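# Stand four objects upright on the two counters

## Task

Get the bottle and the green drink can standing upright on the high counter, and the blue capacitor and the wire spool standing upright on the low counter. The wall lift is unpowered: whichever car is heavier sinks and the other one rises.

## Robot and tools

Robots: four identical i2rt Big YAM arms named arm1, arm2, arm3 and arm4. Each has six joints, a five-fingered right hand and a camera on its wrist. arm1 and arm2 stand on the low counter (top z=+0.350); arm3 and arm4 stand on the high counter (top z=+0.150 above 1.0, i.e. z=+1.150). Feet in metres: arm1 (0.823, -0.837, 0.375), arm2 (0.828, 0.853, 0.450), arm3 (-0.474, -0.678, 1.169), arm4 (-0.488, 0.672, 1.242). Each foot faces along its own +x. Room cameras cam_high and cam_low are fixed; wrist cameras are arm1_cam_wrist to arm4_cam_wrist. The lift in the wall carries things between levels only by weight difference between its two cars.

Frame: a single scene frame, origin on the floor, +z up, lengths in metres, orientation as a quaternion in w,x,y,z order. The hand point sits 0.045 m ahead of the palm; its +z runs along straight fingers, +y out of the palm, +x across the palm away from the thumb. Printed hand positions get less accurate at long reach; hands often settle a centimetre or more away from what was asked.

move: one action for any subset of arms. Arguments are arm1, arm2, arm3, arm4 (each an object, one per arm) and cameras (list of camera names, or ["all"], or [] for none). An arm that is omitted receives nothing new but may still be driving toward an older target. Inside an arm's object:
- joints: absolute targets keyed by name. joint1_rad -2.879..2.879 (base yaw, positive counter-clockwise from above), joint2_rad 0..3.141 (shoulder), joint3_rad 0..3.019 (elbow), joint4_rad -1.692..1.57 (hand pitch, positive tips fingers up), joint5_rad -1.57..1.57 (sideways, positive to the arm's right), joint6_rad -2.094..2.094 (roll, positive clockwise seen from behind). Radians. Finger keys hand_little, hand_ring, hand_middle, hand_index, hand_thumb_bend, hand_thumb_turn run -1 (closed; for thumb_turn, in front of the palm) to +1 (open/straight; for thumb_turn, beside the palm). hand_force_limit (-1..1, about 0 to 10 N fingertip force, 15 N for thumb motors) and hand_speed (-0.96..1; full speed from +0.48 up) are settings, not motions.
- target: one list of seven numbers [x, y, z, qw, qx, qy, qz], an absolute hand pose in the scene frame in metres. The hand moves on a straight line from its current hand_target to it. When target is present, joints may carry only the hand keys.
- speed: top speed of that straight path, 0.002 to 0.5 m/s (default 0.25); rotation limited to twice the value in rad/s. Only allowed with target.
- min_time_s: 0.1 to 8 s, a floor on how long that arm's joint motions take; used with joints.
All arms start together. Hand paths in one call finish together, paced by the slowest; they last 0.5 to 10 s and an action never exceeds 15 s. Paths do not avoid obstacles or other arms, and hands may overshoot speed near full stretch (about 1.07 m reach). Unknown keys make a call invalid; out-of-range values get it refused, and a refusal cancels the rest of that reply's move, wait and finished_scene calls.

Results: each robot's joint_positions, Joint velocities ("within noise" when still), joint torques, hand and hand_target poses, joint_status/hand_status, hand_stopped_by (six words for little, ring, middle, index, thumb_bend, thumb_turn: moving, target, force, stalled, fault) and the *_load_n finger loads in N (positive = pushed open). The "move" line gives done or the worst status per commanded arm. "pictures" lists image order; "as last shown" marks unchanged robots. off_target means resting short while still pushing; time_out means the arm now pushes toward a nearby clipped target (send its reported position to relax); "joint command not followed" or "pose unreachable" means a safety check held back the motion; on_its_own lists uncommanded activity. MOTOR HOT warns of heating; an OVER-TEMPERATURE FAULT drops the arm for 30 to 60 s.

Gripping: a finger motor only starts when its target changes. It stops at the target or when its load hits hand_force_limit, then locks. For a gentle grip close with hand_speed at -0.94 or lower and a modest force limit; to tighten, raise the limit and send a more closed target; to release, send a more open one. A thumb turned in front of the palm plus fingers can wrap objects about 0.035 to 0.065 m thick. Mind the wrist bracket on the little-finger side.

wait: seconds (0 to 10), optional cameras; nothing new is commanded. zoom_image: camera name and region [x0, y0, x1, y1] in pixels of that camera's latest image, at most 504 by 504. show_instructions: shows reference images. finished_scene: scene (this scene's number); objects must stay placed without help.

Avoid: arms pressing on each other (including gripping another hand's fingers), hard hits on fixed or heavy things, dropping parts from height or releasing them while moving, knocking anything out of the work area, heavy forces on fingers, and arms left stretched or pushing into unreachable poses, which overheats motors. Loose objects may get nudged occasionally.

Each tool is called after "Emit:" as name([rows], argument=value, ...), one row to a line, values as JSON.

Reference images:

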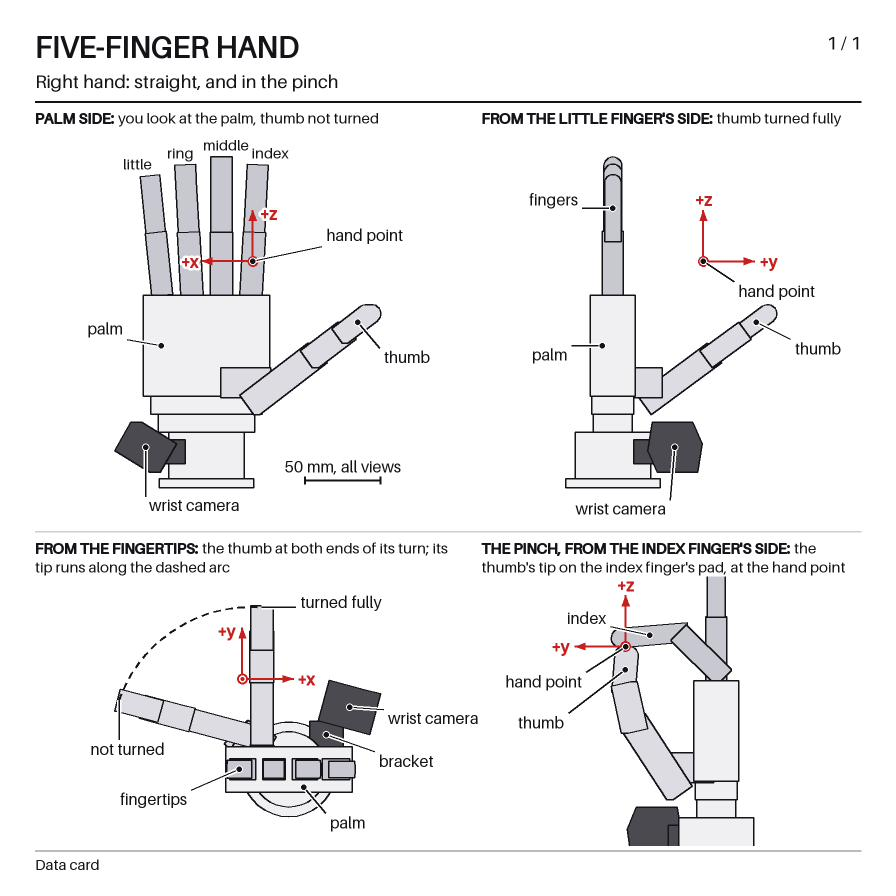

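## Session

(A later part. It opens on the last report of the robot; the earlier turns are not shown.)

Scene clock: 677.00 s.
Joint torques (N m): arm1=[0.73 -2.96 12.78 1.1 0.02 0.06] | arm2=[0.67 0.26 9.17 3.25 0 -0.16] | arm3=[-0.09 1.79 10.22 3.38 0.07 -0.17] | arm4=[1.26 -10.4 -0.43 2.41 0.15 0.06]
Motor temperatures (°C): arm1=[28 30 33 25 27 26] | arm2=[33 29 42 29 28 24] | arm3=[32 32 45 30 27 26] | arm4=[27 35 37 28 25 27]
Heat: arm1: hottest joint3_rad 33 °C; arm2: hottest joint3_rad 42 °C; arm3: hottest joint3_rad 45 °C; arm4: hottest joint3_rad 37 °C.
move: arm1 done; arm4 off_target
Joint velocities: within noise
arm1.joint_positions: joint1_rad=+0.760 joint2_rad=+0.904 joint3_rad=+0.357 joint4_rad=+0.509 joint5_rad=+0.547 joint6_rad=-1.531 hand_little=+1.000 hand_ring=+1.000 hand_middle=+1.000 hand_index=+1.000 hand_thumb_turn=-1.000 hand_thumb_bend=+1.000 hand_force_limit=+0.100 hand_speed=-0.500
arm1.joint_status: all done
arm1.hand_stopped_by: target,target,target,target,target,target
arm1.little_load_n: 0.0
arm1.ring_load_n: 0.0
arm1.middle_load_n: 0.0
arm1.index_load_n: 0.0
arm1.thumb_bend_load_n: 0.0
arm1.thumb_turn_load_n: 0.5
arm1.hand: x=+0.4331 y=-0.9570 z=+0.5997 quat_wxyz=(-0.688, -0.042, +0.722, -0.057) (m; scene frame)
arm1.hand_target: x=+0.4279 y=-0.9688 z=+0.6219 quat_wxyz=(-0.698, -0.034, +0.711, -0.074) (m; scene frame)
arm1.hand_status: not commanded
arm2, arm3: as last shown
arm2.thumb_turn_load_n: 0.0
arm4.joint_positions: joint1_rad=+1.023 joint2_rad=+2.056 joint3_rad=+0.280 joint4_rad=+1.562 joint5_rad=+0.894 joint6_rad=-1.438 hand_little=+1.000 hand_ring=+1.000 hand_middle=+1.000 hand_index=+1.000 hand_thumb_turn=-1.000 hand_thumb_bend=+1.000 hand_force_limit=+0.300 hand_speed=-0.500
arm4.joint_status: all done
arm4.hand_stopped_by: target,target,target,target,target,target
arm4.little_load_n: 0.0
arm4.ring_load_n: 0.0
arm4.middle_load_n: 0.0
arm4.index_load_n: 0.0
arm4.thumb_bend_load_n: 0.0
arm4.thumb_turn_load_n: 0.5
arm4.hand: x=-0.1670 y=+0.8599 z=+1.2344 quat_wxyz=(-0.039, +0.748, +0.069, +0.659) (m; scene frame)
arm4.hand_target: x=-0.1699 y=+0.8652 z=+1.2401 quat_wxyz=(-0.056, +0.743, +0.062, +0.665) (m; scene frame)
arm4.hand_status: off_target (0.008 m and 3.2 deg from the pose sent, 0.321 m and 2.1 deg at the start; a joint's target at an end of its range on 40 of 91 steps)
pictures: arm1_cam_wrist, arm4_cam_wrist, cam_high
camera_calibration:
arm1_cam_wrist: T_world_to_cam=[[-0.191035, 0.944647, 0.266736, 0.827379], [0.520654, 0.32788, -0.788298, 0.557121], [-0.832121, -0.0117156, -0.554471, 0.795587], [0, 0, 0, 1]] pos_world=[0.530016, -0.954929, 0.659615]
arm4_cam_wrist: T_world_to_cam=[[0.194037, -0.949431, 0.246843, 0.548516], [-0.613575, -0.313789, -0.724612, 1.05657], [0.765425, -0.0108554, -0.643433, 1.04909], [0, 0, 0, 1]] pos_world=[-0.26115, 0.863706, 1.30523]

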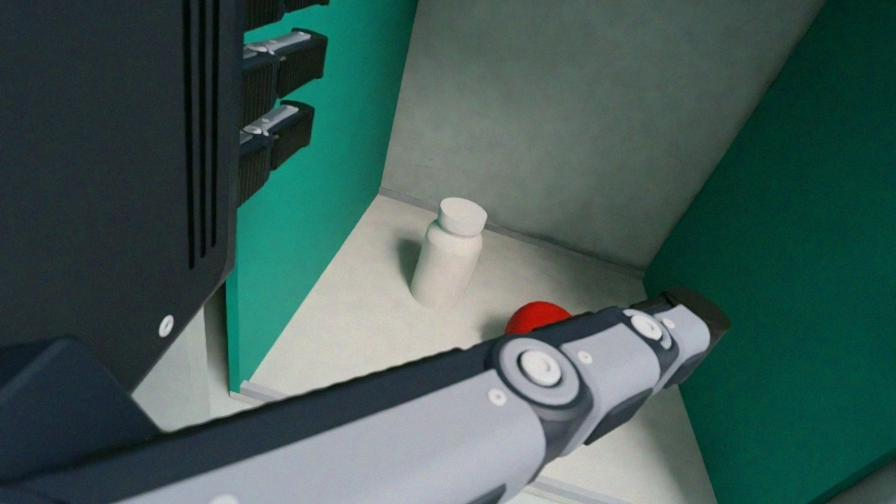

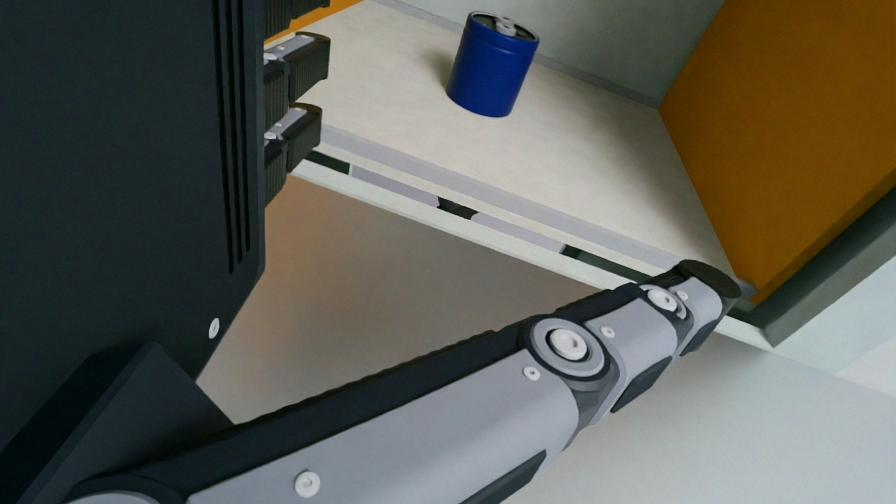

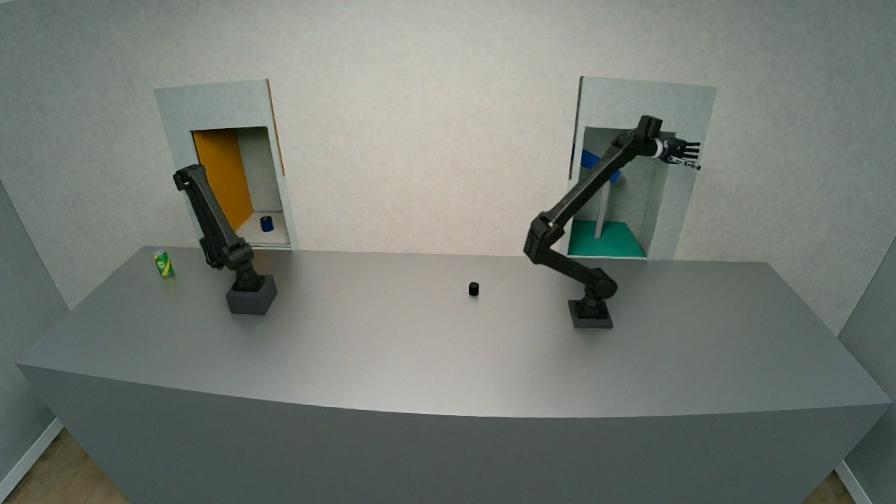

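Emit:
move(arm4={"joints": {"joint2_rad": 0.7, "joint3_rad": 1.2, "joint4_rad": -0.5, "joint5_rad": 0.0, "joint6_rad": -1.57}, "min_time_s": 2})

Emit:
move(arm4={"joints": {"joint1_rad": -1.41}, "min_time_s": 3.5})

Emit:
move(arm4={"target": [-0.39, 0.0, 1.30, -0.4498, -0.5456, 0.4498, -0.5456], "speed": 0.2}, cameras=["arm4_cam_wrist", "cam_high"])

Scene clock: 706.90 s.
Joint torques (N m): arm1=[0.79 -2.9 12.78 1.13 0.02 0.06] | arm2=[0.62 0.15 9.14 3.26 0 -0.17] | arm3=[-0.21 1.61 10.13 3.28 0.05 -0.18] | arm4=[1.2 -0.5 13.87 1.69 -0.11 -0.26]
Motor temperatures (°C): arm1=[28 29 37 25 27 26] | arm2=[33 29 42 29 28 24] | arm3=[32 32 45 30 27 26] | arm4=[27 35 35 28 25 27]
Heat: arm1: hottest joint3_rad 37 °C; arm2: hottest joint3_rad 42 °C; arm3: hottest joint3_rad 45 °C; arm4: hottest joint2_rad 35 °C.
move: arm4 done
Joint velocities: within noise
arm1, arm2, arm3: as last shown
arm2.middle_load_n: -0.5
arm4.joint_positions: joint1_rad=+1.024 joint2_rad=+0.697 joint3_rad=+1.163 joint4_rad=-0.489 joint5_rad=+0.002 joint6_rad=-1.557 hand_little=+1.000 hand_ring=+1.000 hand_middle=+1.000 hand_index=+1.000 hand_thumb_turn=-1.000 hand_thumb_bend=+1.000 hand_force_limit=+0.300 hand_speed=-0.500
arm4.joint_status: all done
arm4.hand_stopped_by: target,target,target,target,target,target
arm4.little_load_n: 0.0
arm4.ring_load_n: 0.0
arm4.middle_load_n: 0.0
arm4.index_load_n: 0.0
arm4.thumb_bend_load_n: 0.0
arm4.thumb_turn_load_n: 0.5
arm4.hand: x=-0.2494 y=+0.9747 z=+1.8041 quat_wxyz=(-0.356, +0.618, +0.356, +0.604) (m; scene frame)
arm4.hand_target: x=-0.2560 y=+0.9744 z=+1.8233 quat_wxyz=(-0.361, +0.606, +0.361, +0.610) (m; scene frame)
arm4.hand_status: not commanded
pictures: none

Scene clock: 710.87 s.
Joint torques (N m): arm1=[0.67 -2.9 12.78 1.11 0.02 0.07] | arm2=[0.62 0.03 9.13 3.28 0.01 -0.18] | arm3=[-0.32 1.32 10.21 3.37 0.03 -0.17] | arm4=[-1.03 -0.44 12.98 2.18 -0.02 -0.24]
Motor temperatures (°C): arm1=[28 29 37 25 27 26] | arm2=[33 29 42 29 28 24] | arm3=[32 32 45 30 27 26] | arm4=[27 35 36 28 25 27]
Heat: arm1: hottest joint3_rad 37 °C; arm2: hottest joint3_rad 42 °C; arm3: hottest joint3_rad 45 °C; arm4: hottest joint3_rad 36 °C.
move: arm4 done
Joint velocities: within noise
arm1, arm2, arm3: as last shown
arm2.middle_load_n: 0.0
arm4.joint_positions: joint1_rad=-1.395 joint2_rad=+0.699 joint3_rad=+1.172 joint4_rad=-0.503 joint5_rad=+0.000 joint6_rad=-1.558 hand_little=+1.000 hand_ring=+1.000 hand_middle=+1.000 hand_index=+1.000 hand_thumb_turn=-1.000 hand_thumb_bend=+1.000 hand_force_limit=+0.300 hand_speed=-0.500
arm4.joint_status: all done
arm4.hand_stopped_by: target,target,target,target,target,target
arm4.little_load_n: 0.0
arm4.ring_load_n: 0.0
arm4.middle_load_n: 0.0
arm4.index_load_n: 0.0
arm4.thumb_bend_load_n: 0.0
arm4.thumb_turn_load_n: 0.0
arm4.hand: x=-0.4706 y=+0.2836 z=+1.8022 quat_wxyz=(+0.433, +0.554, -0.457, +0.545) (m; scene frame)
arm4.hand_target: x=-0.4774 y=+0.2864 z=+1.8202 quat_wxyz=(+0.447, +0.545, -0.451, +0.547) (m; scene frame)
arm4.hand_status: not commanded
pictures: none

Scene clock: 714.77 s.
Joint torques (N m): arm1=[0.67 -2.84 12.78 1.11 0.02 0.06] | arm2=[0.67 0.26 9.16 3.22 -0.01 -0.17] | arm3=[0.15 1.26 10.29 3.28 0.09 -0.18] | arm4=[1.61 -13.98 8.92 2.8 0.02 -0.24]
Motor temperatures (°C): arm1=[28 29 37 25 27 26] | arm2=[33 29 42 29 28 24] | arm3=[32 32 45 30 27 26] | arm4=[27 35 36 28 25 27]
Heat: arm1: hottest joint3_rad 37 °C; arm2: hottest joint3_rad 42 °C; arm3: hottest joint3_rad 45 °C; arm4: hottest joint3_rad 36 °C.
move: arm4 off_target
Joint velocities: within noise
arm1, arm2, arm3: as last shown
arm1.thumb_turn_load_n: 0.0
arm2.thumb_turn_load_n: 0.5
arm3.thumb_turn_load_n: 0.5
arm4.joint_positions: joint1_rad=-1.366 joint2_rad=+2.026 joint3_rad=+0.853 joint4_rad=+1.129 joint5_rad=+0.059 joint6_rad=-1.563 hand_little=+1.000 hand_ring=+1.000 hand_middle=+1.000 hand_index=+1.000 hand_thumb_turn=-1.000 hand_thumb_bend=+1.000 hand_force_limit=+0.300 hand_speed=-0.500
arm4.joint_status: not commanded
arm4.hand_stopped_by: target,target,target,target,target,target
arm4.little_load_n: 0.0
arm4.ring_load_n: 0.0
arm4.middle_load_n: 0.0
arm4.index_load_n: -0.5
arm4.thumb_bend_load_n: 0.0
arm4.thumb_turn_load_n: 0.5
arm4.hand: x=-0.4021 y=+0.0133 z=+1.2869 quat_wxyz=(+0.440, +0.553, -0.466, +0.533) (m; scene frame)
arm4.hand_target: x=-0.3900 y=+0.0011 z=+1.3002 quat_wxyz=(+0.450, +0.546, -0.450, +0.546) (m; scene frame)
arm4.hand_status: off_target (0.022 m and 2.8 deg from the pose sent, 0.582 m and 2.3 deg at the start)
pictures: arm4_cam_wrist, cam_high
camera_calibration:
arm4_cam_wrist: T_world_to_cam=[[-0.957329, -0.200939, 0.207711, -0.64514], [-0.285729, 0.550282, -0.784569, 0.882139], [0.0433513, -0.81044, -0.584215, 0.897687], [0, 0, 0, 1]] pos_world=[-0.404474, 0.112463, 1.35054]

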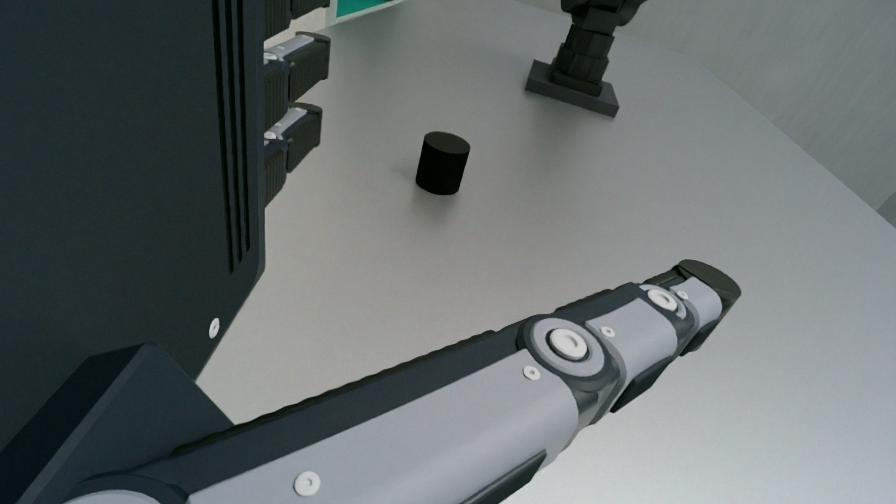

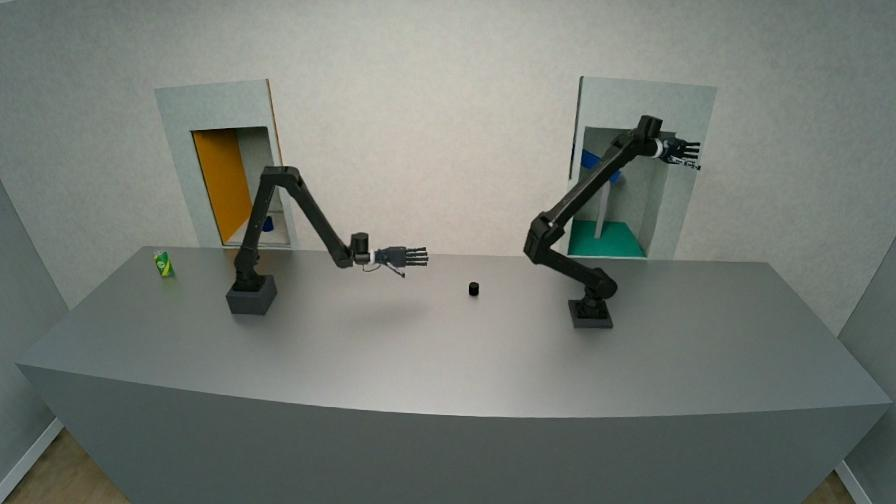

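Emit:
move(arm4={"target": [-0.38, -0.155, 1.20, -0.4627, -0.5274, 0.4401, -0.5602], "speed": 0.15}, cameras=["arm4_cam_wrist"])

Scene clock: 737.17 s.
Joint torques (N m): arm1=[0.67 -2.9 12.78 1.11 0.02 0.06] | arm2=[0.73 0.09 9.11 3.22 0 -0.16] | arm3=[0.21 1.85 10.24 3.33 0.08 -0.19] | arm4=[-0.67 -19.08 10.32 1.72 -0.11 -0.21]
Motor temperatures (°C): arm1=[28 29 39 25 27 26] | arm2=[33 29 42 29 28 24] | arm3=[32 32 45 30 27 26] | arm4=[27 35 36 28 25 27]
Heat: arm1: hottest joint3_rad 39 °C; arm2: hottest joint3_rad 42 °C; arm3: hottest joint3_rad 45 °C; arm4: hottest joint3_rad 36 °C.
move: arm4 off_target
Joint velocities: within noise
arm1, arm2, arm3: as last shown
arm1.thumb_bend_load_n: -0.5
arm2.thumb_turn_load_n: 0.0
arm3.little_load_n: -0.5
arm3.thumb_turn_load_n: 0.0
arm4.joint_positions: joint1_rad=-1.384 joint2_rad=+2.479 joint3_rad=+1.427 joint4_rad=+1.100 joint5_rad=+0.024 joint6_rad=-1.563 hand_little=+1.000 hand_ring=+1.000 hand_middle=+1.000 hand_index=+1.000 hand_thumb_turn=-1.000 hand_thumb_bend=+1.000 hand_force_limit=+0.300 hand_speed=-0.500
arm4.joint_status: not commanded
arm4.hand_stopped_by: target,target,target,target,target,target
arm4.little_load_n: 0.0
arm4.ring_load_n: 0.0
arm4.middle_load_n: 0.0
arm4.index_load_n: 0.0
arm4.thumb_bend_load_n: 0.0
arm4.thumb_turn_load_n: 0.5
arm4.hand: x=-0.3724 y=-0.1420 z=+1.2004 quat_wxyz=(+0.455, +0.530, -0.442, +0.562) (m; scene frame)
arm4.hand_target: x=-0.3804 y=-0.1539 z=+1.2001 quat_wxyz=(+0.463, +0.528, -0.440, +0.560) (m; scene frame)
arm4.hand_status: off_target (0.015 m and 1.0 deg from the pose sent, 0.191 m and 5.8 deg at the start)
pictures: arm4_cam_wrist
camera_calibration:
arm4_cam_wrist: T_world_to_cam=[[-0.958406, -0.198025, 0.205534, -0.62726], [-0.277095, 0.473065, -0.836318, 0.962623], [0.0683808, -0.858485, -0.50826, 0.631346], [0, 0, 0, 1]] pos_world=[-0.377603, -0.0375952, 1.25487]

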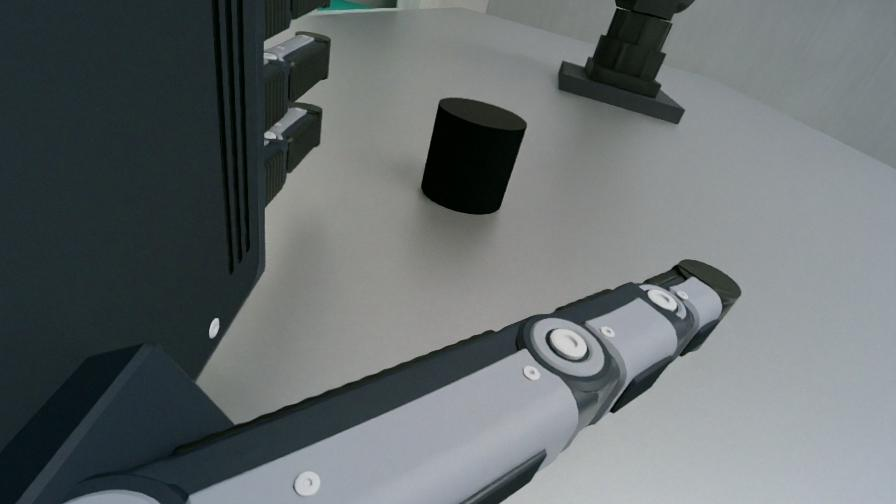

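Emit:
move(arm4={"target": [-0.376, -0.282, 1.182, -0.4627, -0.5274, 0.4401, -0.5602], "speed": 0.1}, cameras=["arm4_cam_wrist"])

Scene clock: 762.57 s.
Joint torques (N m): arm1=[0.67 -2.9 12.78 1.13 0.02 0.06] | arm2=[0.79 0.03 9.11 3.17 0 -0.18] | arm3=[0.38 1.67 10.26 3.33 0.03 -0.18] | arm4=[-1.03 -22.07 13.38 1.51 -0.1 -0.21]
Motor temperatures (°C): arm1=[28 29 40 25 27 26] | arm2=[33 29 42 29 28 24] | arm3=[32 32 45 30 27 26] | arm4=[27 36 39 28 25 27]
Heat: arm1: hottest joint3_rad 40 °C; arm2: hottest joint3_rad 42 °C; arm3: hottest joint3_rad 45 °C; arm4: hottest joint3_rad 39 °C.
move: arm4 off_target
Joint velocities: within noise
arm1, arm2, arm3: as last shown
arm1.thumb_bend_load_n: 0.0
arm2.middle_load_n: -0.5
arm2.thumb_turn_load_n: 0.5
arm3.little_load_n: 0.0
arm3.middle_load_n: -0.5
arm4.joint_positions: joint1_rad=-1.411 joint2_rad=+2.728 joint3_rad=+1.992 joint4_rad=+0.790 joint5_rad=-0.006 joint6_rad=-1.563 hand_little=+1.000 hand_ring=+1.000 hand_middle=+1.000 hand_index=+1.000 hand_thumb_turn=-1.000 hand_thumb_bend=+1.000 hand_force_limit=+0.300 hand_speed=-0.500
arm4.joint_status: not commanded
arm4.hand_stopped_by: target,target,target,target,target,target
arm4.little_load_n: 0.0
arm4.ring_load_n: 0.0
arm4.middle_load_n: 0.0
arm4.index_load_n: 0.0
arm4.thumb_bend_load_n: 0.0
arm4.thumb_turn_load_n: 0.5
arm4.hand: x=-0.3636 y=-0.2706 z=+1.1877 quat_wxyz=(+0.456, +0.530, -0.440, +0.564) (m; scene frame)
arm4.hand_target: x=-0.3763 y=-0.2798 z=+1.1825 quat_wxyz=(+0.463, +0.528, -0.440, +0.560) (m; scene frame)
arm4.hand_status: off_target (0.018 m and 1.0 deg from the pose sent, 0.141 m and 1.0 deg at the start)
pictures: arm4_cam_wrist
camera_calibration:
arm4_cam_wrist: T_world_to_cam=[[-0.957744, -0.199657, 0.207034, -0.643673], [-0.278803, 0.467575, -0.838834, 1.01613], [0.070675, -0.86111, -0.503482, 0.508348], [0, 0, 0, 1]] pos_world=[-0.369101, -0.165887, 1.24157]

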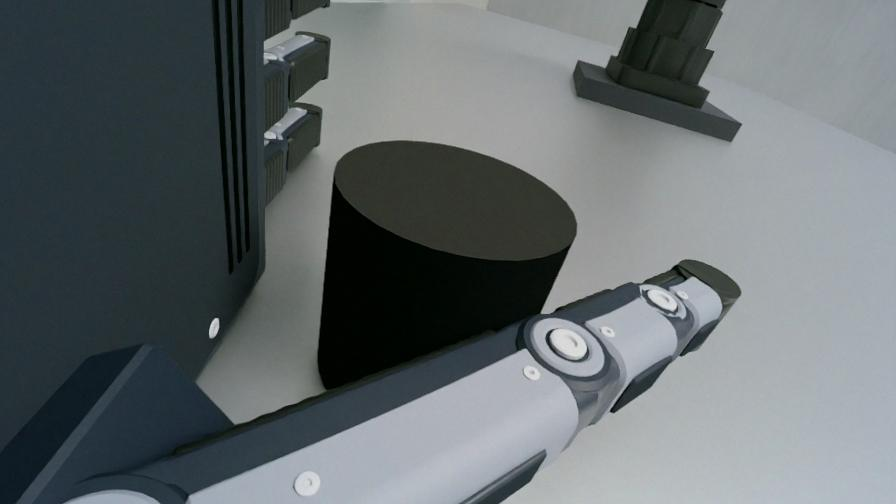

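Emit:
move(arm4={"target": [-0.384, -0.240, 1.182, -0.4424, -0.5557, 0.4662, -0.5273], "speed": 0.08}, cameras=["arm4_cam_wrist"])

Scene clock: 800.00 s.
Joint torques (N m): arm1=[0.73 -2.9 12.78 1.11 0.02 0.07] | arm2=[0.73 0.21 9.14 3.23 -0.01 -0.16] | arm3=[0.03 1.67 10.24 3.23 0.07 -0.19] | arm4=[-0.44 -25.23 6.97 1.4 0.03 -0.23]
Motor temperatures (°C): arm1=[28 28 41 25 27 26] | arm2=[33 29 42 29 28 24] | arm3=[32 32 45 30 27 26] | arm4=[27 42 41 27 25 27]
Heat: arm1: hottest joint3_rad 41 °C; arm2: hottest joint3_rad 42 °C; arm3: hottest joint3_rad 45 °C; arm4: hottest joint2_rad 42 °C.
move: arm4 off_target
Joint velocities: within noise
arm1: as last shown
arm1.thumb_turn_load_n: 0.5
arm2.joint_positions: joint1_rad=-1.089 joint2_rad=+0.648 joint3_rad=+1.357 joint4_rad=-0.923 joint5_rad=+0.000 joint6_rad=-1.560 hand_little=+1.000 hand_ring=+1.000 hand_middle=+1.000 hand_index=+1.000 hand_thumb_turn=-1.000 hand_thumb_bend=+1.000 hand_force_limit=+0.000 hand_speed=+0.000
arm2.joint_status: not commanded
arm2.hand_stopped_by: target,target,target,target,target,target
arm2.little_load_n: 0.0
arm2.ring_load_n: 0.0
arm2.middle_load_n: 0.0
arm2.index_load_n: 0.0
arm2.thumb_bend_load_n: 0.0
arm2.thumb_turn_load_n: 0.5
arm2.hand: x=+0.7168 y=+1.1531 z=+1.0195 quat_wxyz=(+0.546, -0.386, -0.681, -0.298) (m; scene frame)
arm2.hand_target: x=+0.7180 y=+1.1519 z=+1.0391 quat_wxyz=(+0.560, -0.376, -0.670, -0.310) (m; scene frame)
arm2.hand_status: not commanded
arm3.joint_positions: joint1_rad=-1.192 joint2_rad=+0.578 joint3_rad=+1.359 joint4_rad=-0.919 joint5_rad=+0.000 joint6_rad=-1.561 hand_little=+1.000 hand_ring=+1.000 hand_middle=+1.000 hand_index=+1.000 hand_thumb_turn=-1.000 hand_thumb_bend=+1.000 hand_force_limit=+0.000 hand_speed=+0.000
arm3.joint_status: not commanded
arm3.hand_stopped_by: target,target,target,target,target,target
arm3.little_load_n: 0.0
arm3.ring_load_n: 0.0
arm3.middle_load_n: 0.0
arm3.index_load_n: 0.0
arm3.thumb_bend_load_n: 0.0
arm3.thumb_turn_load_n: 0.5
arm3.hand: x=-0.4310 y=-0.9569 z=+1.7638 quat_wxyz=(+0.367, +0.621, -0.429, +0.544) (m; scene frame)
arm3.hand_target: x=-0.4324 y=-0.9544 z=+1.7788 quat_wxyz=(+0.378, +0.612, -0.420, +0.554) (m; scene frame)
arm3.hand_status: not commanded
arm4.joint_positions: joint1_rad=-1.411 joint2_rad=+2.631 joint3_rad=+1.838 joint4_rad=+0.769 joint5_rad=+0.004 joint6_rad=-1.563 hand_little=+1.000 hand_ring=+1.000 hand_middle=+1.000 hand_index=+1.000 hand_thumb_turn=-1.000 hand_thumb_bend=+1.000 hand_force_limit=+0.300 hand_speed=-0.500
arm4.joint_status: not commanded
arm4.hand_stopped_by: target,target,target,target,target,target
arm4.little_load_n: 0.0
arm4.ring_load_n: 0.0
arm4.middle_load_n: -0.5
arm4.index_load_n: 0.0
arm4.thumb_bend_load_n: 0.0
arm4.thumb_turn_load_n: 0.0
arm4.hand: x=-0.3709 y=-0.2434 z=+1.1873 quat_wxyz=(+0.441, +0.549, -0.460, +0.541) (m; scene frame)
arm4.hand_target: x=-0.3838 y=-0.2401 z=+1.1818 quat_wxyz=(+0.442, +0.556, -0.466, +0.527) (m; scene frame)
arm4.hand_status: off_target (0.015 m and 1.9 deg from the pose sent, 0.037 m and 6.2 deg at the start)
pictures: arm4_cam_wrist
camera_calibration:
arm4_cam_wrist: T_world_to_cam=[[-0.956634, -0.206243, 0.205707, -0.644769], [-0.286082, 0.532235, -0.796796, 0.964192], [0.0548492, -0.821091, -0.568156, 0.612777], [0, 0, 0, 1]] pos_world=[-0.37458, -0.143009, 1.24905]

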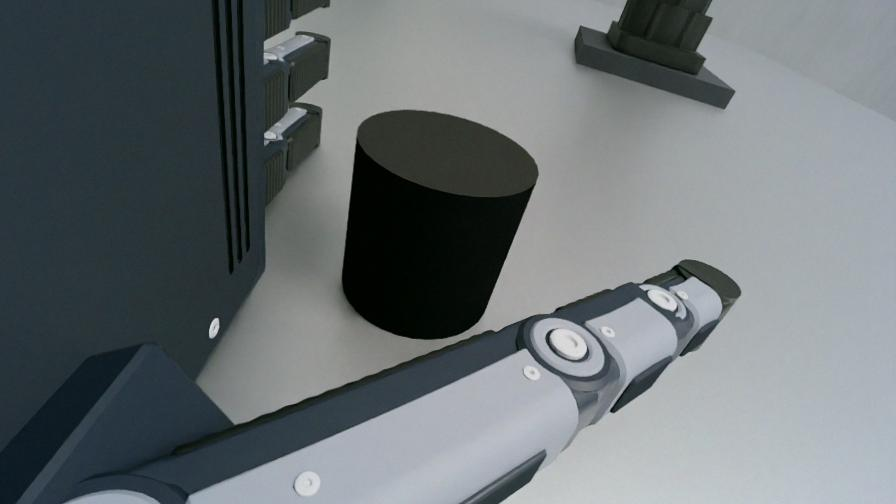

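Emit:
move(arm4={"target": [-0.384, -0.237, 1.176, -0.4424, -0.5557, 0.4662, -0.5273], "speed": 0.05, "joints": {"hand_speed": -0.6, "hand_index": 0.55, "hand_middle": 0.55, "hand_thumb_bend": 0.65}})

Emit:
move(arm4={"joints": {"hand_speed": -0.94, "hand_force_limit": -0.4, "hand_index": -0.5, "hand_middle": -0.5, "hand_thumb_bend": -0.5}}, cameras=["arm4_cam_wrist"])

Scene clock: 819.00 s.
Joint torques (N m): arm1=[0.73 -2.96 12.78 1.11 0.02 0.06] | arm2=[0.44 0.09 9.14 3.23 -0.01 -0.17] | arm3=[-0.09 1.44 10.39 3.26 0.04 -0.15] | arm4=[-0.5 -24.7 6.84 1.94 0.05 -0.2]
Motor temperatures (°C): arm1=[28 28 42 25 27 26] | arm2=[32 29 42 29 28 24] | arm3=[32 32 45 30 27 26] | arm4=[27 45 40 27 25 27]
Heat: arm1: hottest joint3_rad 42 °C; arm2: hottest joint3_rad 42 °C; arm3: hottest joint3_rad 45 °C; arm4: hottest joint2_rad 45 °C.
move: arm4 off_target
Joint velocities: within noise
arm1, arm2, arm3: as last shown
arm1.index_load_n: 0.5
arm1.thumb_turn_load_n: 0.0
arm2.thumb_turn_load_n: 0.0
arm4.joint_positions: joint1_rad=-1.411 joint2_rad=+2.630 joint3_rad=+1.834 joint4_rad=+0.769 joint5_rad=+0.004 joint6_rad=-1.567 hand_little=+1.000 hand_ring=+1.000 hand_middle=+0.550 hand_index=+0.550 hand_thumb_turn=-1.000 hand_thumb_bend=+0.650 hand_force_limit=+0.300 hand_speed=-0.600
arm4.joint_status: all done
arm4.hand_stopped_by: target,target,target,target,target,target
arm4.little_load_n: 0.0
arm4.ring_load_n: 0.0
arm4.middle_load_n: 0.0
arm4.index_load_n: 1.0
arm4.thumb_bend_load_n: 0.0
arm4.thumb_turn_load_n: 0.5
arm4.hand: x=-0.3712 y=-0.2423 z=+1.1858 quat_wxyz=(+0.441, +0.551, -0.460, +0.539) (m; scene frame)
arm4.hand_target: x=-0.3838 y=-0.2372 z=+1.1759 quat_wxyz=(+0.442, +0.556, -0.466, +0.527) (m; scene frame)
arm4.hand_status: off_target (0.017 m and 1.7 deg from the pose sent, 0.019 m and 1.9 deg at the start)
pictures: none

Scene clock: 823.83 s.
Joint torques (N m): arm1=[0.67 -2.9 12.77 1.1 0.02 0.06] | arm2=[0.62 0.09 9.14 3.21 0 -0.17] | arm3=[-0.03 1.79 10.21 3.28 0.05 -0.19] | arm4=[-0.85 -24.76 7.2 1.89 0.04 -0.2]
Motor temperatures (°C): arm1=[28 28 42 25 27 26] | arm2=[32 29 42 29 28 24] | arm3=[32 32 45 30 27 26] | arm4=[27 46 40 27 25 27]
Heat: arm1: hottest joint3_rad 42 °C; arm2: hottest joint3_rad 42 °C; arm3: hottest joint3_rad 45 °C; arm4: hottest joint2_rad 46 °C.
move: arm4 off_target
Joint velocities: within noise
arm1.joint_positions: joint1_rad=+0.760 joint2_rad=+0.904 joint3_rad=+0.357 joint4_rad=+0.509 joint5_rad=+0.547 joint6_rad=-1.531 hand_little=+1.000 hand_ring=+1.000 hand_middle=+1.000 hand_index=+1.000 hand_thumb_turn=-1.000 hand_thumb_bend=+1.000 hand_force_limit=+0.100 hand_speed=-0.500
arm1.joint_status: not commanded
arm1.hand_stopped_by: target,target,target,target,target,target
arm1.little_load_n: 0.0
arm1.ring_load_n: 0.0
arm1.middle_load_n: 0.0
arm1.index_load_n: 0.0
arm1.thumb_bend_load_n: 0.0
arm1.thumb_turn_load_n: 0.0
arm1.hand: x=+0.4331 y=-0.9570 z=+0.5997 quat_wxyz=(-0.688, -0.042, +0.722, -0.057) (m; scene frame)
arm1.hand_target: x=+0.4279 y=-0.9688 z=+0.6219 quat_wxyz=(-0.698, -0.034, +0.711, -0.074) (m; scene frame)
arm1.hand_status: not commanded
arm2, arm3: as last shown
arm2.thumb_bend_load_n: -0.5
arm3.thumb_turn_load_n: 0.0
arm4.joint_positions: joint1_rad=-1.411 joint2_rad=+2.630 joint3_rad=+1.830 joint4_rad=+0.769 joint5_rad=+0.005 joint6_rad=-1.569 hand_little=+1.000 hand_ring=+1.000 hand_middle=-0.019 hand_index=+0.015 hand_thumb_turn=-1.000 hand_thumb_bend=+0.368 hand_force_limit=-0.400 hand_speed=-0.940
arm4.joint_status: hand_middle off_target (ended at -0.019, target -0.500); hand_index off_target (ended at +0.015, target -0.500); hand_thumb_bend off_target (ended at +0.368, target -0.500); the others done
arm4.hand_stopped_by: target,target,force,force,force,target
arm4.little_load_n: 0.0
arm4.ring_load_n: 0.0
arm4.middle_load_n: 3.5
arm4.index_load_n: 3.0
arm4.thumb_bend_load_n: 6.5
arm4.thumb_turn_load_n: -0.5
arm4.hand: x=-0.3717 y=-0.2409 z=+1.1835 quat_wxyz=(+0.441, +0.552, -0.460, +0.537) (m; scene frame)
arm4.hand_target: x=-0.3838 y=-0.2373 z=+1.1759 quat_wxyz=(+0.442, +0.556, -0.466, +0.527) (m; scene frame)
arm4.hand_status: not commanded
pictures: arm4_cam_wrist
camera_calibration:
arm4_cam_wrist: T_world_to_cam=[[-0.955337, -0.207125, 0.210786, -0.649943], [-0.291167, 0.537762, -0.791223, 0.952456], [0.0505295, -0.817258, -0.574052, 0.619014], [0, 0, 0, 1]] pos_world=[-0.374869, -0.14092, 1.24595]

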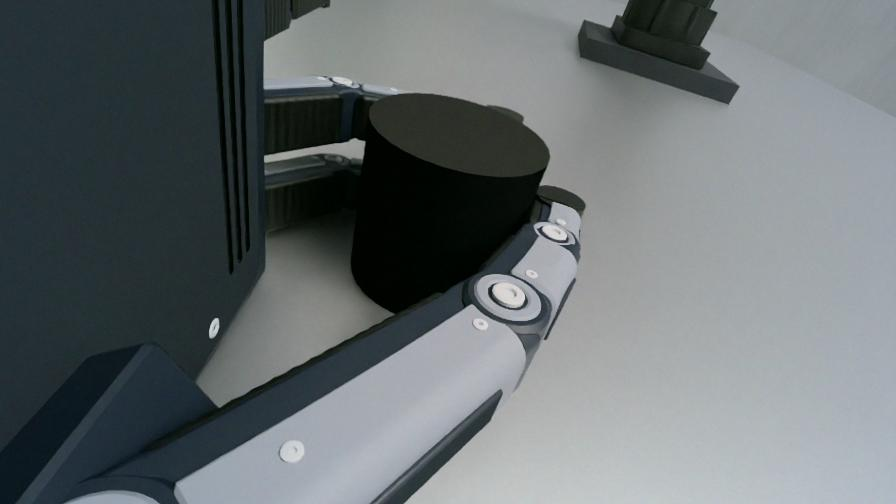

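Emit:
move(arm4={"joints": {"hand_force_limit": 0.5, "hand_index": -0.55, "hand_middle": -0.55, "hand_thumb_bend": -0.55}})

Emit:
move(arm4={"target": [-0.384, -0.20, 1.26, -0.4424, -0.5557, 0.4662, -0.5273], "speed": 0.1}, cameras=["arm4_cam_wrist", "cam_high"])

Scene clock: 830.07 s.
Joint torques (N m): arm1=[0.73 -2.96 12.79 1.11 0.02 0.06] | arm2=[0.73 0.09 9.14 3.21 0.01 -0.16] | arm3=[-0.03 1.55 10.24 3.36 0.07 -0.16] | arm4=[-0.79 -24.41 7.19 1.81 0.05 -0.2]
Motor temperatures (°C): arm1=[28 28 42 25 27 26] | arm2=[32 28 42 29 28 24] | arm3=[32 32 45 30 27 26] | arm4=[27 46 39 27 24 27]
Heat: arm1: hottest joint3_rad 42 °C; arm2: hottest joint3_rad 42 °C; arm3: hottest joint3_rad 45 °C; arm4: hottest joint2_rad 46 °C.
move: arm4 off_target
Joint velocities: within noise
arm1, arm2, arm3: as last shown
arm2.thumb_bend_load_n: 0.0
arm2.thumb_turn_load_n: 0.5
arm4.joint_positions: joint1_rad=-1.411 joint2_rad=+2.630 joint3_rad=+1.830 joint4_rad=+0.769 joint5_rad=+0.005 joint6_rad=-1.569 hand_little=+1.000 hand_ring=+1.000 hand_middle=-0.051 hand_index=-0.027 hand_thumb_turn=-1.000 hand_thumb_bend=+0.367 hand_force_limit=+0.500 hand_speed=-0.940
arm4.joint_status: hand_middle off_target (ended at -0.051, target -0.550); hand_index off_target (ended at -0.027, target -0.550); hand_thumb_bend off_target (ended at +0.367, target -0.550); the others done
arm4.hand_stopped_by: target,target,force,force,force,target
arm4.little_load_n: 0.0
arm4.ring_load_n: 0.0
arm4.middle_load_n: 6.5
arm4.index_load_n: 8.0
arm4.thumb_bend_load_n: 17.0
arm4.thumb_turn_load_n: -2.5
arm4.hand: x=-0.3717 y=-0.2409 z=+1.1835 quat_wxyz=(+0.441, +0.552, -0.460, +0.537) (m; scene frame)
arm4.hand_target: x=-0.3838 y=-0.2373 z=+1.1759 quat_wxyz=(+0.442, +0.556, -0.466, +0.527) (m; scene frame)
arm4.hand_status: not commanded
pictures: none

Scene clock: 831.83 s.
Joint torques (N m): arm1=[0.73 -2.9 12.77 1.11 0.02 0.06] | arm2=[0.73 0.26 9.14 3.23 -0.01 -0.17] | arm3=[-0.21 1.55 10.19 3.28 0.08 -0.17] | arm4=[0.15 -23.88 7.97 1.76 0.02 -0.2]
Motor temperatures (°C): arm1=[28 28 42 25 27 26] | arm2=[32 28 42 29 28 24] | arm3=[32 32 45 30 27 26] | arm4=[27 46 39 27 24 27]
Heat: arm1: hottest joint3_rad 42 °C; arm2: hottest joint3_rad 42 °C; arm3: hottest joint3_rad 45 °C; arm4: hottest joint2_rad 46 °C.
move: arm4 done
Joint velocities: within noise
arm1, arm2, arm3: as last shown
arm3.thumb_turn_load_n: 0.5
arm4.joint_positions: joint1_rad=-1.411 joint2_rad=+2.410 joint3_rad=+1.595 joint4_rad=+0.762 joint5_rad=+0.016 joint6_rad=-1.569 hand_little=+1.000 hand_ring=+1.000 hand_middle=-0.051 hand_index=-0.027 hand_thumb_turn=-1.000 hand_thumb_bend=+0.367 hand_force_limit=+0.500 hand_speed=-0.940
arm4.joint_status: not commanded
arm4.hand_stopped_by: target,target,force,force,force,target
arm4.little_load_n: 0.0
arm4.ring_load_n: 0.0
arm4.middle_load_n: 6.5
arm4.index_load_n: 8.0
arm4.thumb_bend_load_n: 17.5
arm4.thumb_turn_load_n: -2.5
arm4.hand: x=-0.3821 y=-0.2003 z=+1.2507 quat_wxyz=(+0.439, +0.555, -0.468, +0.529) (m; scene frame)
arm4.hand_target: x=-0.3840 y=-0.2000 z=+1.2599 quat_wxyz=(+0.442, +0.556, -0.466, +0.527) (m; scene frame)
arm4.hand_status: done (0.010 m and 0.4 deg from the pose sent, 0.088 m and 1.4 deg at the start)
pictures: arm4_cam_wrist, cam_high
camera_calibration:
arm4_cam_wrist: T_world_to_cam=[[-0.956544, -0.201385, 0.210875, -0.665082], [-0.288923, 0.557025, -0.778618, 0.969679], [0.0393392, -0.805709, -0.591004, 0.710459], [0, 0, 0, 1]] pos_world=[-0.383967, -0.10165, 1.31514]

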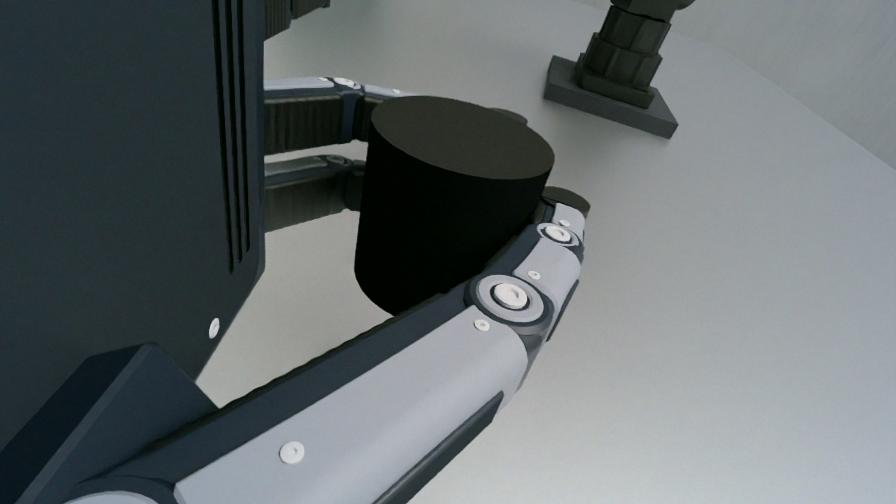

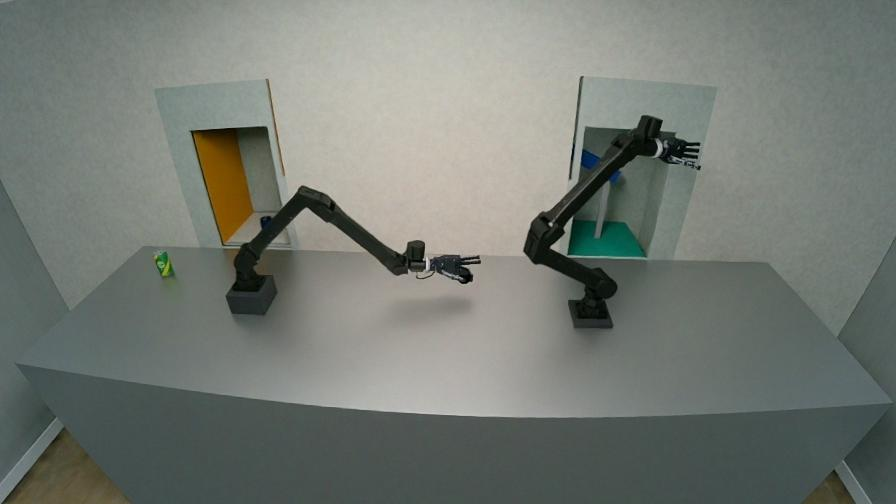

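Emit:
move(arm4={"target": [-0.445, 0.36, 1.50, -0.4424, -0.5557, 0.4662, -0.5273], "speed": 0.2})

Emit:
move(cameras=["arm4_cam_wrist", "cam_high"])

Scene clock: 876.40 s.
Joint torques (N m): arm1=[0.67 -2.9 12.77 1.11 0.02 0.06] | arm2=[0.67 0.21 9.14 3.23 0 -0.16] | arm3=[-0.32 1.79 10.18 3.25 0.07 -0.18] | arm4=[1.49 1.2 14.35 1.59 0.1 0]
Motor temperatures (°C): arm1=[28 28 43 25 27 26] | arm2=[32 28 43 29 28 24] | arm3=[32 32 45 30 27 26] | arm4=[27 46 39 27 24 27]
Heat: arm1: hottest joint3_rad 43 °C; arm2: hottest joint3_rad 43 °C; arm3: hottest joint3_rad 45 °C; arm4: hottest joint2_rad 46 °C.
move: arm4 off_target
Joint velocities: within noise
arm1, arm2, arm3: as last shown
arm1.index_load_n: 0.5
arm1.thumb_turn_load_n: 0.5
arm2.ring_load_n: 0.5
arm3.thumb_turn_load_n: 0.0
arm4.joint_positions: joint1_rad=-1.056 joint2_rad=+0.285 joint3_rad=+0.251 joint4_rad=-0.057 joint5_rad=+0.386 joint6_rad=-1.565 hand_little=+1.000 hand_ring=+1.000 hand_middle=-0.051 hand_index=-0.027 hand_thumb_turn=-1.000 hand_thumb_bend=+0.367 hand_force_limit=+0.500 hand_speed=-0.940
arm4.joint_status: not commanded
arm4.hand_stopped_by: target,target,force,force,force,target
arm4.little_load_n: 0.0
arm4.ring_load_n: 0.0
arm4.middle_load_n: 6.0
arm4.index_load_n: 7.5
arm4.thumb_bend_load_n: 18.0
arm4.thumb_turn_load_n: -2.5
arm4.hand: x=-0.4498 y=+0.3592 z=+1.4791 quat_wxyz=(+0.444, +0.567, -0.471, +0.510) (m; scene frame)
arm4.hand_target: x=-0.4454 y=+0.3599 z=+1.4999 quat_wxyz=(+0.442, +0.556, -0.466, +0.528) (m; scene frame)
arm4.hand_status: off_target (0.021 m and 2.4 deg from the pose sent, 0.617 m and 0.4 deg at the start)
pictures: none

Scene clock: 876.40 s.
Joint torques (N m): arm1=[0.67 -2.9 12.77 1.11 0.02 0.06] | arm2=[0.67 0.21 9.14 3.23 0 -0.16] | arm3=[-0.32 1.79 10.18 3.25 0.07 -0.18] | arm4=[1.49 1.2 14.35 1.59 0.1 0]
Motor temperatures (°C): arm1=[28 28 43 25 27 26] | arm2=[32 28 43 29 28 24] | arm3=[32 32 45 30 27 26] | arm4=[27 46 39 27 24 27]
Heat: arm1: hottest joint3_rad 43 °C; arm2: hottest joint3_rad 43 °C; arm3: hottest joint3_rad 45 °C; arm4: hottest joint2_rad 46 °C.
Joint velocities: within noise
arm1.joint_positions: joint1_rad=+0.760 joint2_rad=+0.904 joint3_rad=+0.357 joint4_rad=+0.509 joint5_rad=+0.547 joint6_rad=-1.531 hand_little=+1.000 hand_ring=+1.000 hand_middle=+1.000 hand_index=+1.000 hand_thumb_turn=-1.000 hand_thumb_bend=+1.000 hand_force_limit=+0.100 hand_speed=-0.500
arm1.joint_status: not commanded
arm1.hand_stopped_by: target,target,target,target,target,target
arm1.little_load_n: 0.0
arm1.ring_load_n: 0.0
arm1.middle_load_n: 0.0
arm1.index_load_n: 0.5
arm1.thumb_bend_load_n: 0.0
arm1.thumb_turn_load_n: 0.5
arm1.hand: x=+0.4331 y=-0.9570 z=+0.5997 quat_wxyz=(-0.688, -0.042, +0.722, -0.057) (m; scene frame)
arm1.hand_target: x=+0.4279 y=-0.9688 z=+0.6219 quat_wxyz=(-0.698, -0.034, +0.711, -0.074) (m; scene frame)
arm1.hand_status: not commanded
arm2.joint_positions: joint1_rad=-1.089 joint2_rad=+0.648 joint3_rad=+1.357 joint4_rad=-0.923 joint5_rad=+0.000 joint6_rad=-1.560 hand_little=+1.000 hand_ring=+1.000 hand_middle=+1.000 hand_index=+1.000 hand_thumb_turn=-1.000 hand_thumb_bend=+1.000 hand_force_limit=+0.000 hand_speed=+0.000
arm2.joint_status: not commanded
arm2.hand_stopped_by: target,target,target,target,target,target
arm2.little_load_n: 0.0
arm2.ring_load_n: 0.5
arm2.middle_load_n: 0.0
arm2.index_load_n: 0.0
arm2.thumb_bend_load_n: 0.0
arm2.thumb_turn_load_n: 0.5
arm2.hand: x=+0.7168 y=+1.1531 z=+1.0195 quat_wxyz=(+0.546, -0.386, -0.681, -0.298) (m; scene frame)
arm2.hand_target: x=+0.7180 y=+1.1519 z=+1.0391 quat_wxyz=(+0.560, -0.376, -0.670, -0.310) (m; scene frame)
arm2.hand_status: not commanded
arm3.joint_positions: joint1_rad=-1.192 joint2_rad=+0.578 joint3_rad=+1.359 joint4_rad=-0.919 joint5_rad=+0.000 joint6_rad=-1.561 hand_little=+1.000 hand_ring=+1.000 hand_middle=+1.000 hand_index=+1.000 hand_thumb_turn=-1.000 hand_thumb_bend=+1.000 hand_force_limit=+0.000 hand_speed=+0.000
arm3.joint_status: not commanded
arm3.hand_stopped_by: target,target,target,target,target,target
arm3.little_load_n: 0.0
arm3.ring_load_n: 0.0
arm3.middle_load_n: 0.0
arm3.index_load_n: 0.0
arm3.thumb_bend_load_n: 0.0
arm3.thumb_turn_load_n: 0.0
arm3.hand: x=-0.4310 y=-0.9569 z=+1.7638 quat_wxyz=(+0.367, +0.621, -0.429, +0.544) (m; scene frame)
arm3.hand_target: x=-0.4324 y=-0.9544 z=+1.7788 quat_wxyz=(+0.378, +0.612, -0.420, +0.554) (m; scene frame)
arm3.hand_status: not commanded
arm4.joint_positions: joint1_rad=-1.056 joint2_rad=+0.285 joint3_rad=+0.251 joint4_rad=-0.057 joint5_rad=+0.386 joint6_rad=-1.565 hand_little=+1.000 hand_ring=+1.000 hand_middle=-0.051 hand_index=-0.027 hand_thumb_turn=-1.000 hand_thumb_bend=+0.367 hand_force_limit=+0.500 hand_speed=-0.940
arm4.joint_status: not commanded
arm4.hand_stopped_by: target,target,force,force,force,target
arm4.little_load_n: 0.0
arm4.ring_load_n: 0.0
arm4.middle_load_n: 6.0
arm4.index_load_n: 7.5
arm4.thumb_bend_load_n: 18.0
arm4.thumb_turn_load_n: -2.5
arm4.hand: x=-0.4498 y=+0.3592 z=+1.4791 quat_wxyz=(+0.444, +0.567, -0.471, +0.510) (m; scene frame)
arm4.hand_target: x=-0.4454 y=+0.3599 z=+1.4999 quat_wxyz=(+0.442, +0.556, -0.466, +0.528) (m; scene frame)
arm4.hand_status: off_target (0.021 m and 2.4 deg from the pose sent, 0.617 m and 0.4 deg at the start)
pictures: arm4_cam_wrist, cam_high
camera_calibration:
arm4_cam_wrist: T_world_to_cam=[[-0.951675, -0.193408, 0.238555, -0.707085], [-0.307024, 0.581035, -0.753747, 0.7628], [0.00717194, -0.790564, -0.612338, 1.31056], [0, 0, 0, 1]] pos_world=[-0.448117, 0.456112, 1.54614]

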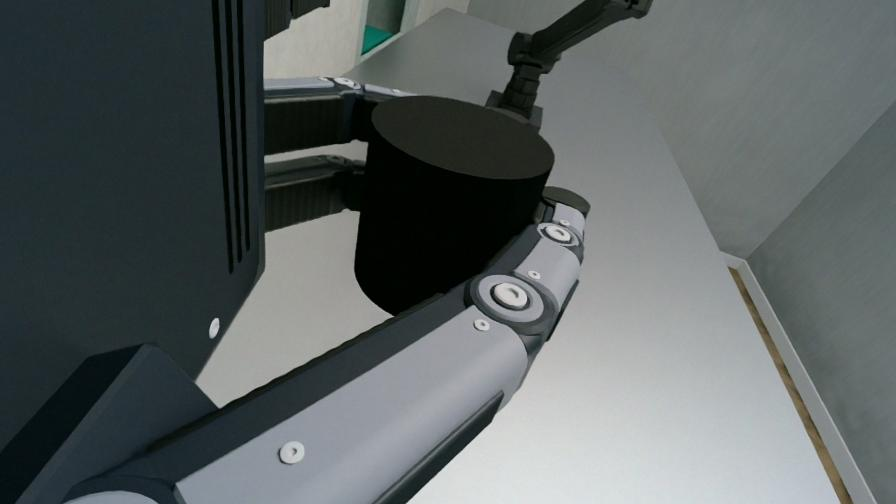

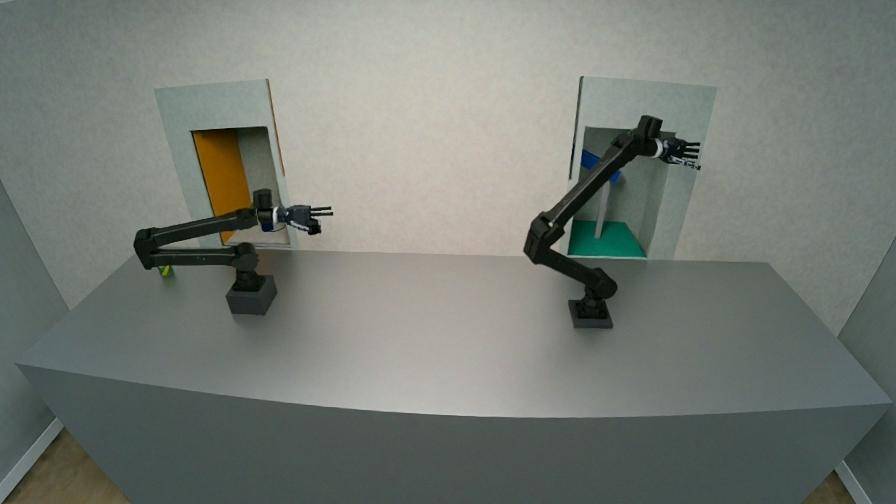

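Emit:
move(arm4={"joints": {"joint1_rad": 0.53}, "min_time_s": 3})

Emit:
move(arm4={"target": [-0.15, 0.765, 1.28, 0.0589, -0.7344, -0.0642, -0.6730], "speed": 0.15}, cameras=["arm4_cam_wrist", "cam_high"])

Scene clock: 887.43 s.
Joint torques (N m): arm1=[0.73 -2.9 12.78 1.11 0.02 0.06] | arm2=[0.79 0.09 9.1 3.23 0 -0.17] | arm3=[-0.09 1.67 10.21 3.3 0.06 -0.18] | arm4=[1.14 1.55 14.41 1.68 0.05 -0.01]
Motor temperatures (°C): arm1=[28 28 43 25 27 26] | arm2=[32 28 43 29 28 24] | arm3=[32 32 45 30 27 26] | arm4=[27 42 40 27 24 27]
Heat: arm1: hottest joint3_rad 43 °C; arm2: hottest joint3_rad 43 °C; arm3: hottest joint3_rad 45 °C; arm4: hottest joint2_rad 42 °C.
move: arm4 done
Joint velocities: within noise
arm1, arm2, arm3: as last shown
arm1.middle_load_n: 0.5
arm1.index_load_n: 0.0
arm1.thumb_turn_load_n: 0.0
arm2.ring_load_n: 0.0
arm2.thumb_turn_load_n: 0.0
arm4.joint_positions: joint1_rad=+0.516 joint2_rad=+0.284 joint3_rad=+0.251 joint4_rad=-0.057 joint5_rad=+0.387 joint6_rad=-1.565 hand_little=+1.000 hand_ring=+1.000 hand_middle=-0.051 hand_index=-0.027 hand_thumb_turn=-1.000 hand_thumb_bend=+0.367 hand_force_limit=+0.500 hand_speed=-0.940
arm4.joint_status: all done
arm4.hand_stopped_by: target,target,force,force,force,target
arm4.little_load_n: 0.0
arm4.ring_load_n: 0.0
arm4.middle_load_n: 6.0
arm4.index_load_n: 7.5
arm4.thumb_bend_load_n: 17.5
arm4.thumb_turn_load_n: -2.5
arm4.hand: x=-0.1771 y=+0.7106 z=+1.4814 quat_wxyz=(-0.045, +0.731, +0.069, +0.677) (m; scene frame)
arm4.hand_target: x=-0.1779 y=+0.7150 z=+1.5022 quat_wxyz=(-0.059, +0.720, +0.064, +0.689) (m; scene frame)
arm4.hand_status: not commanded
pictures: none

Scene clock: 890.20 s.
Joint torques (N m): arm1=[0.67 -2.96 12.78 1.11 0.02 0.06] | arm2=[0.62 0.21 9.16 3.25 0 -0.16] | arm3=[-0.5 1.26 10.21 3.32 0.06 -0.16] | arm4=[1.38 -5.19 1.48 2.78 0.12 -0.31]
Motor temperatures (°C): arm1=[28 28 43 25 27 26] | arm2=[32 28 43 29 28 24] | arm3=[32 32 45 30 27 26] | arm4=[27 42 40 27 24 27]
Heat: arm1: hottest joint3_rad 43 °C; arm2: hottest joint3_rad 43 °C; arm3: hottest joint3_rad 45 °C; arm4: hottest joint2_rad 42 °C.
move: arm4 off_target
Joint velocities: within noise
arm1, arm2, arm3: as last shown
arm1.middle_load_n: 0.0
arm2.thumb_turn_load_n: 0.5
arm4.joint_positions: joint1_rad=+0.661 joint2_rad=+1.804 joint3_rad=+0.063 joint4_rad=+1.557 joint5_rad=+0.536 joint6_rad=-1.468 hand_little=+1.000 hand_ring=+1.000 hand_middle=-0.051 hand_index=-0.027 hand_thumb_turn=-1.000 hand_thumb_bend=+0.367 hand_force_limit=+0.500 hand_speed=-0.940
arm4.joint_status: not commanded
arm4.hand_stopped_by: target,target,force,force,force,target
arm4.little_load_n: 0.0
arm4.ring_load_n: 0.0
arm4.middle_load_n: 6.0
arm4.index_load_n: 7.5
arm4.thumb_bend_load_n: 17.5
arm4.thumb_turn_load_n: -2.5
arm4.hand: x=-0.1528 y=+0.7576 z=+1.2762 quat_wxyz=(-0.052, +0.757, +0.053, +0.649) (m; scene frame)
arm4.hand_target: x=-0.1499 y=+0.7652 z=+1.2806 quat_wxyz=(-0.056, +0.749, +0.060, +0.657) (m; scene frame)
arm4.hand_status: off_target (0.009 m and 4.0 deg from the pose sent, 0.210 m and 1.8 deg at the start; a joint's target at an end of its range on 23 of 83 steps)
pictures: arm4_cam_wrist, cam_high
camera_calibration:
arm4_cam_wrist: T_world_to_cam=[[0.194813, -0.959239, 0.204714, 0.499738], [-0.637423, -0.282446, -0.716879, 1.02614], [0.74548, 0.00916792, -0.666465, 1.07519], [0, 0, 0, 1]] pos_world=[-0.244803, 0.759341, 1.3499]

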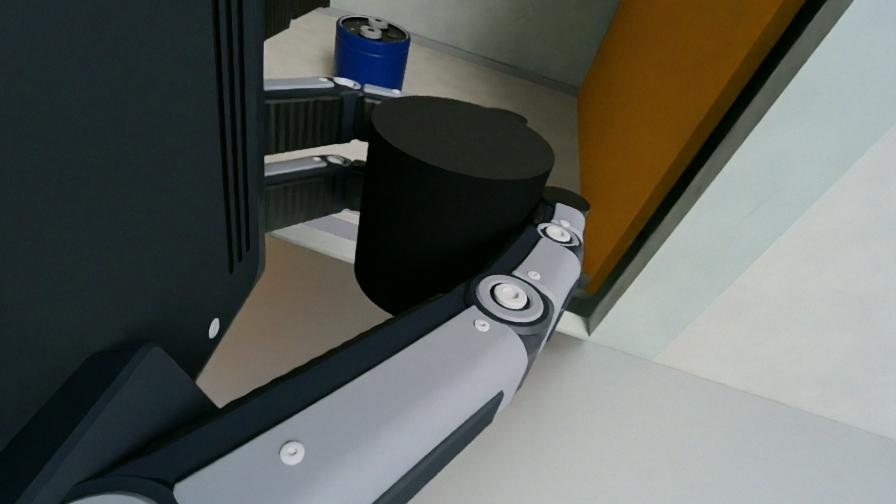

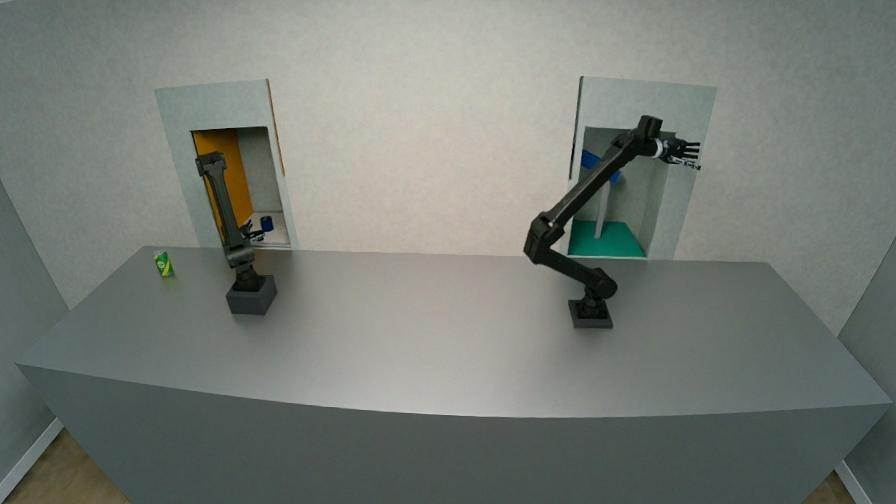

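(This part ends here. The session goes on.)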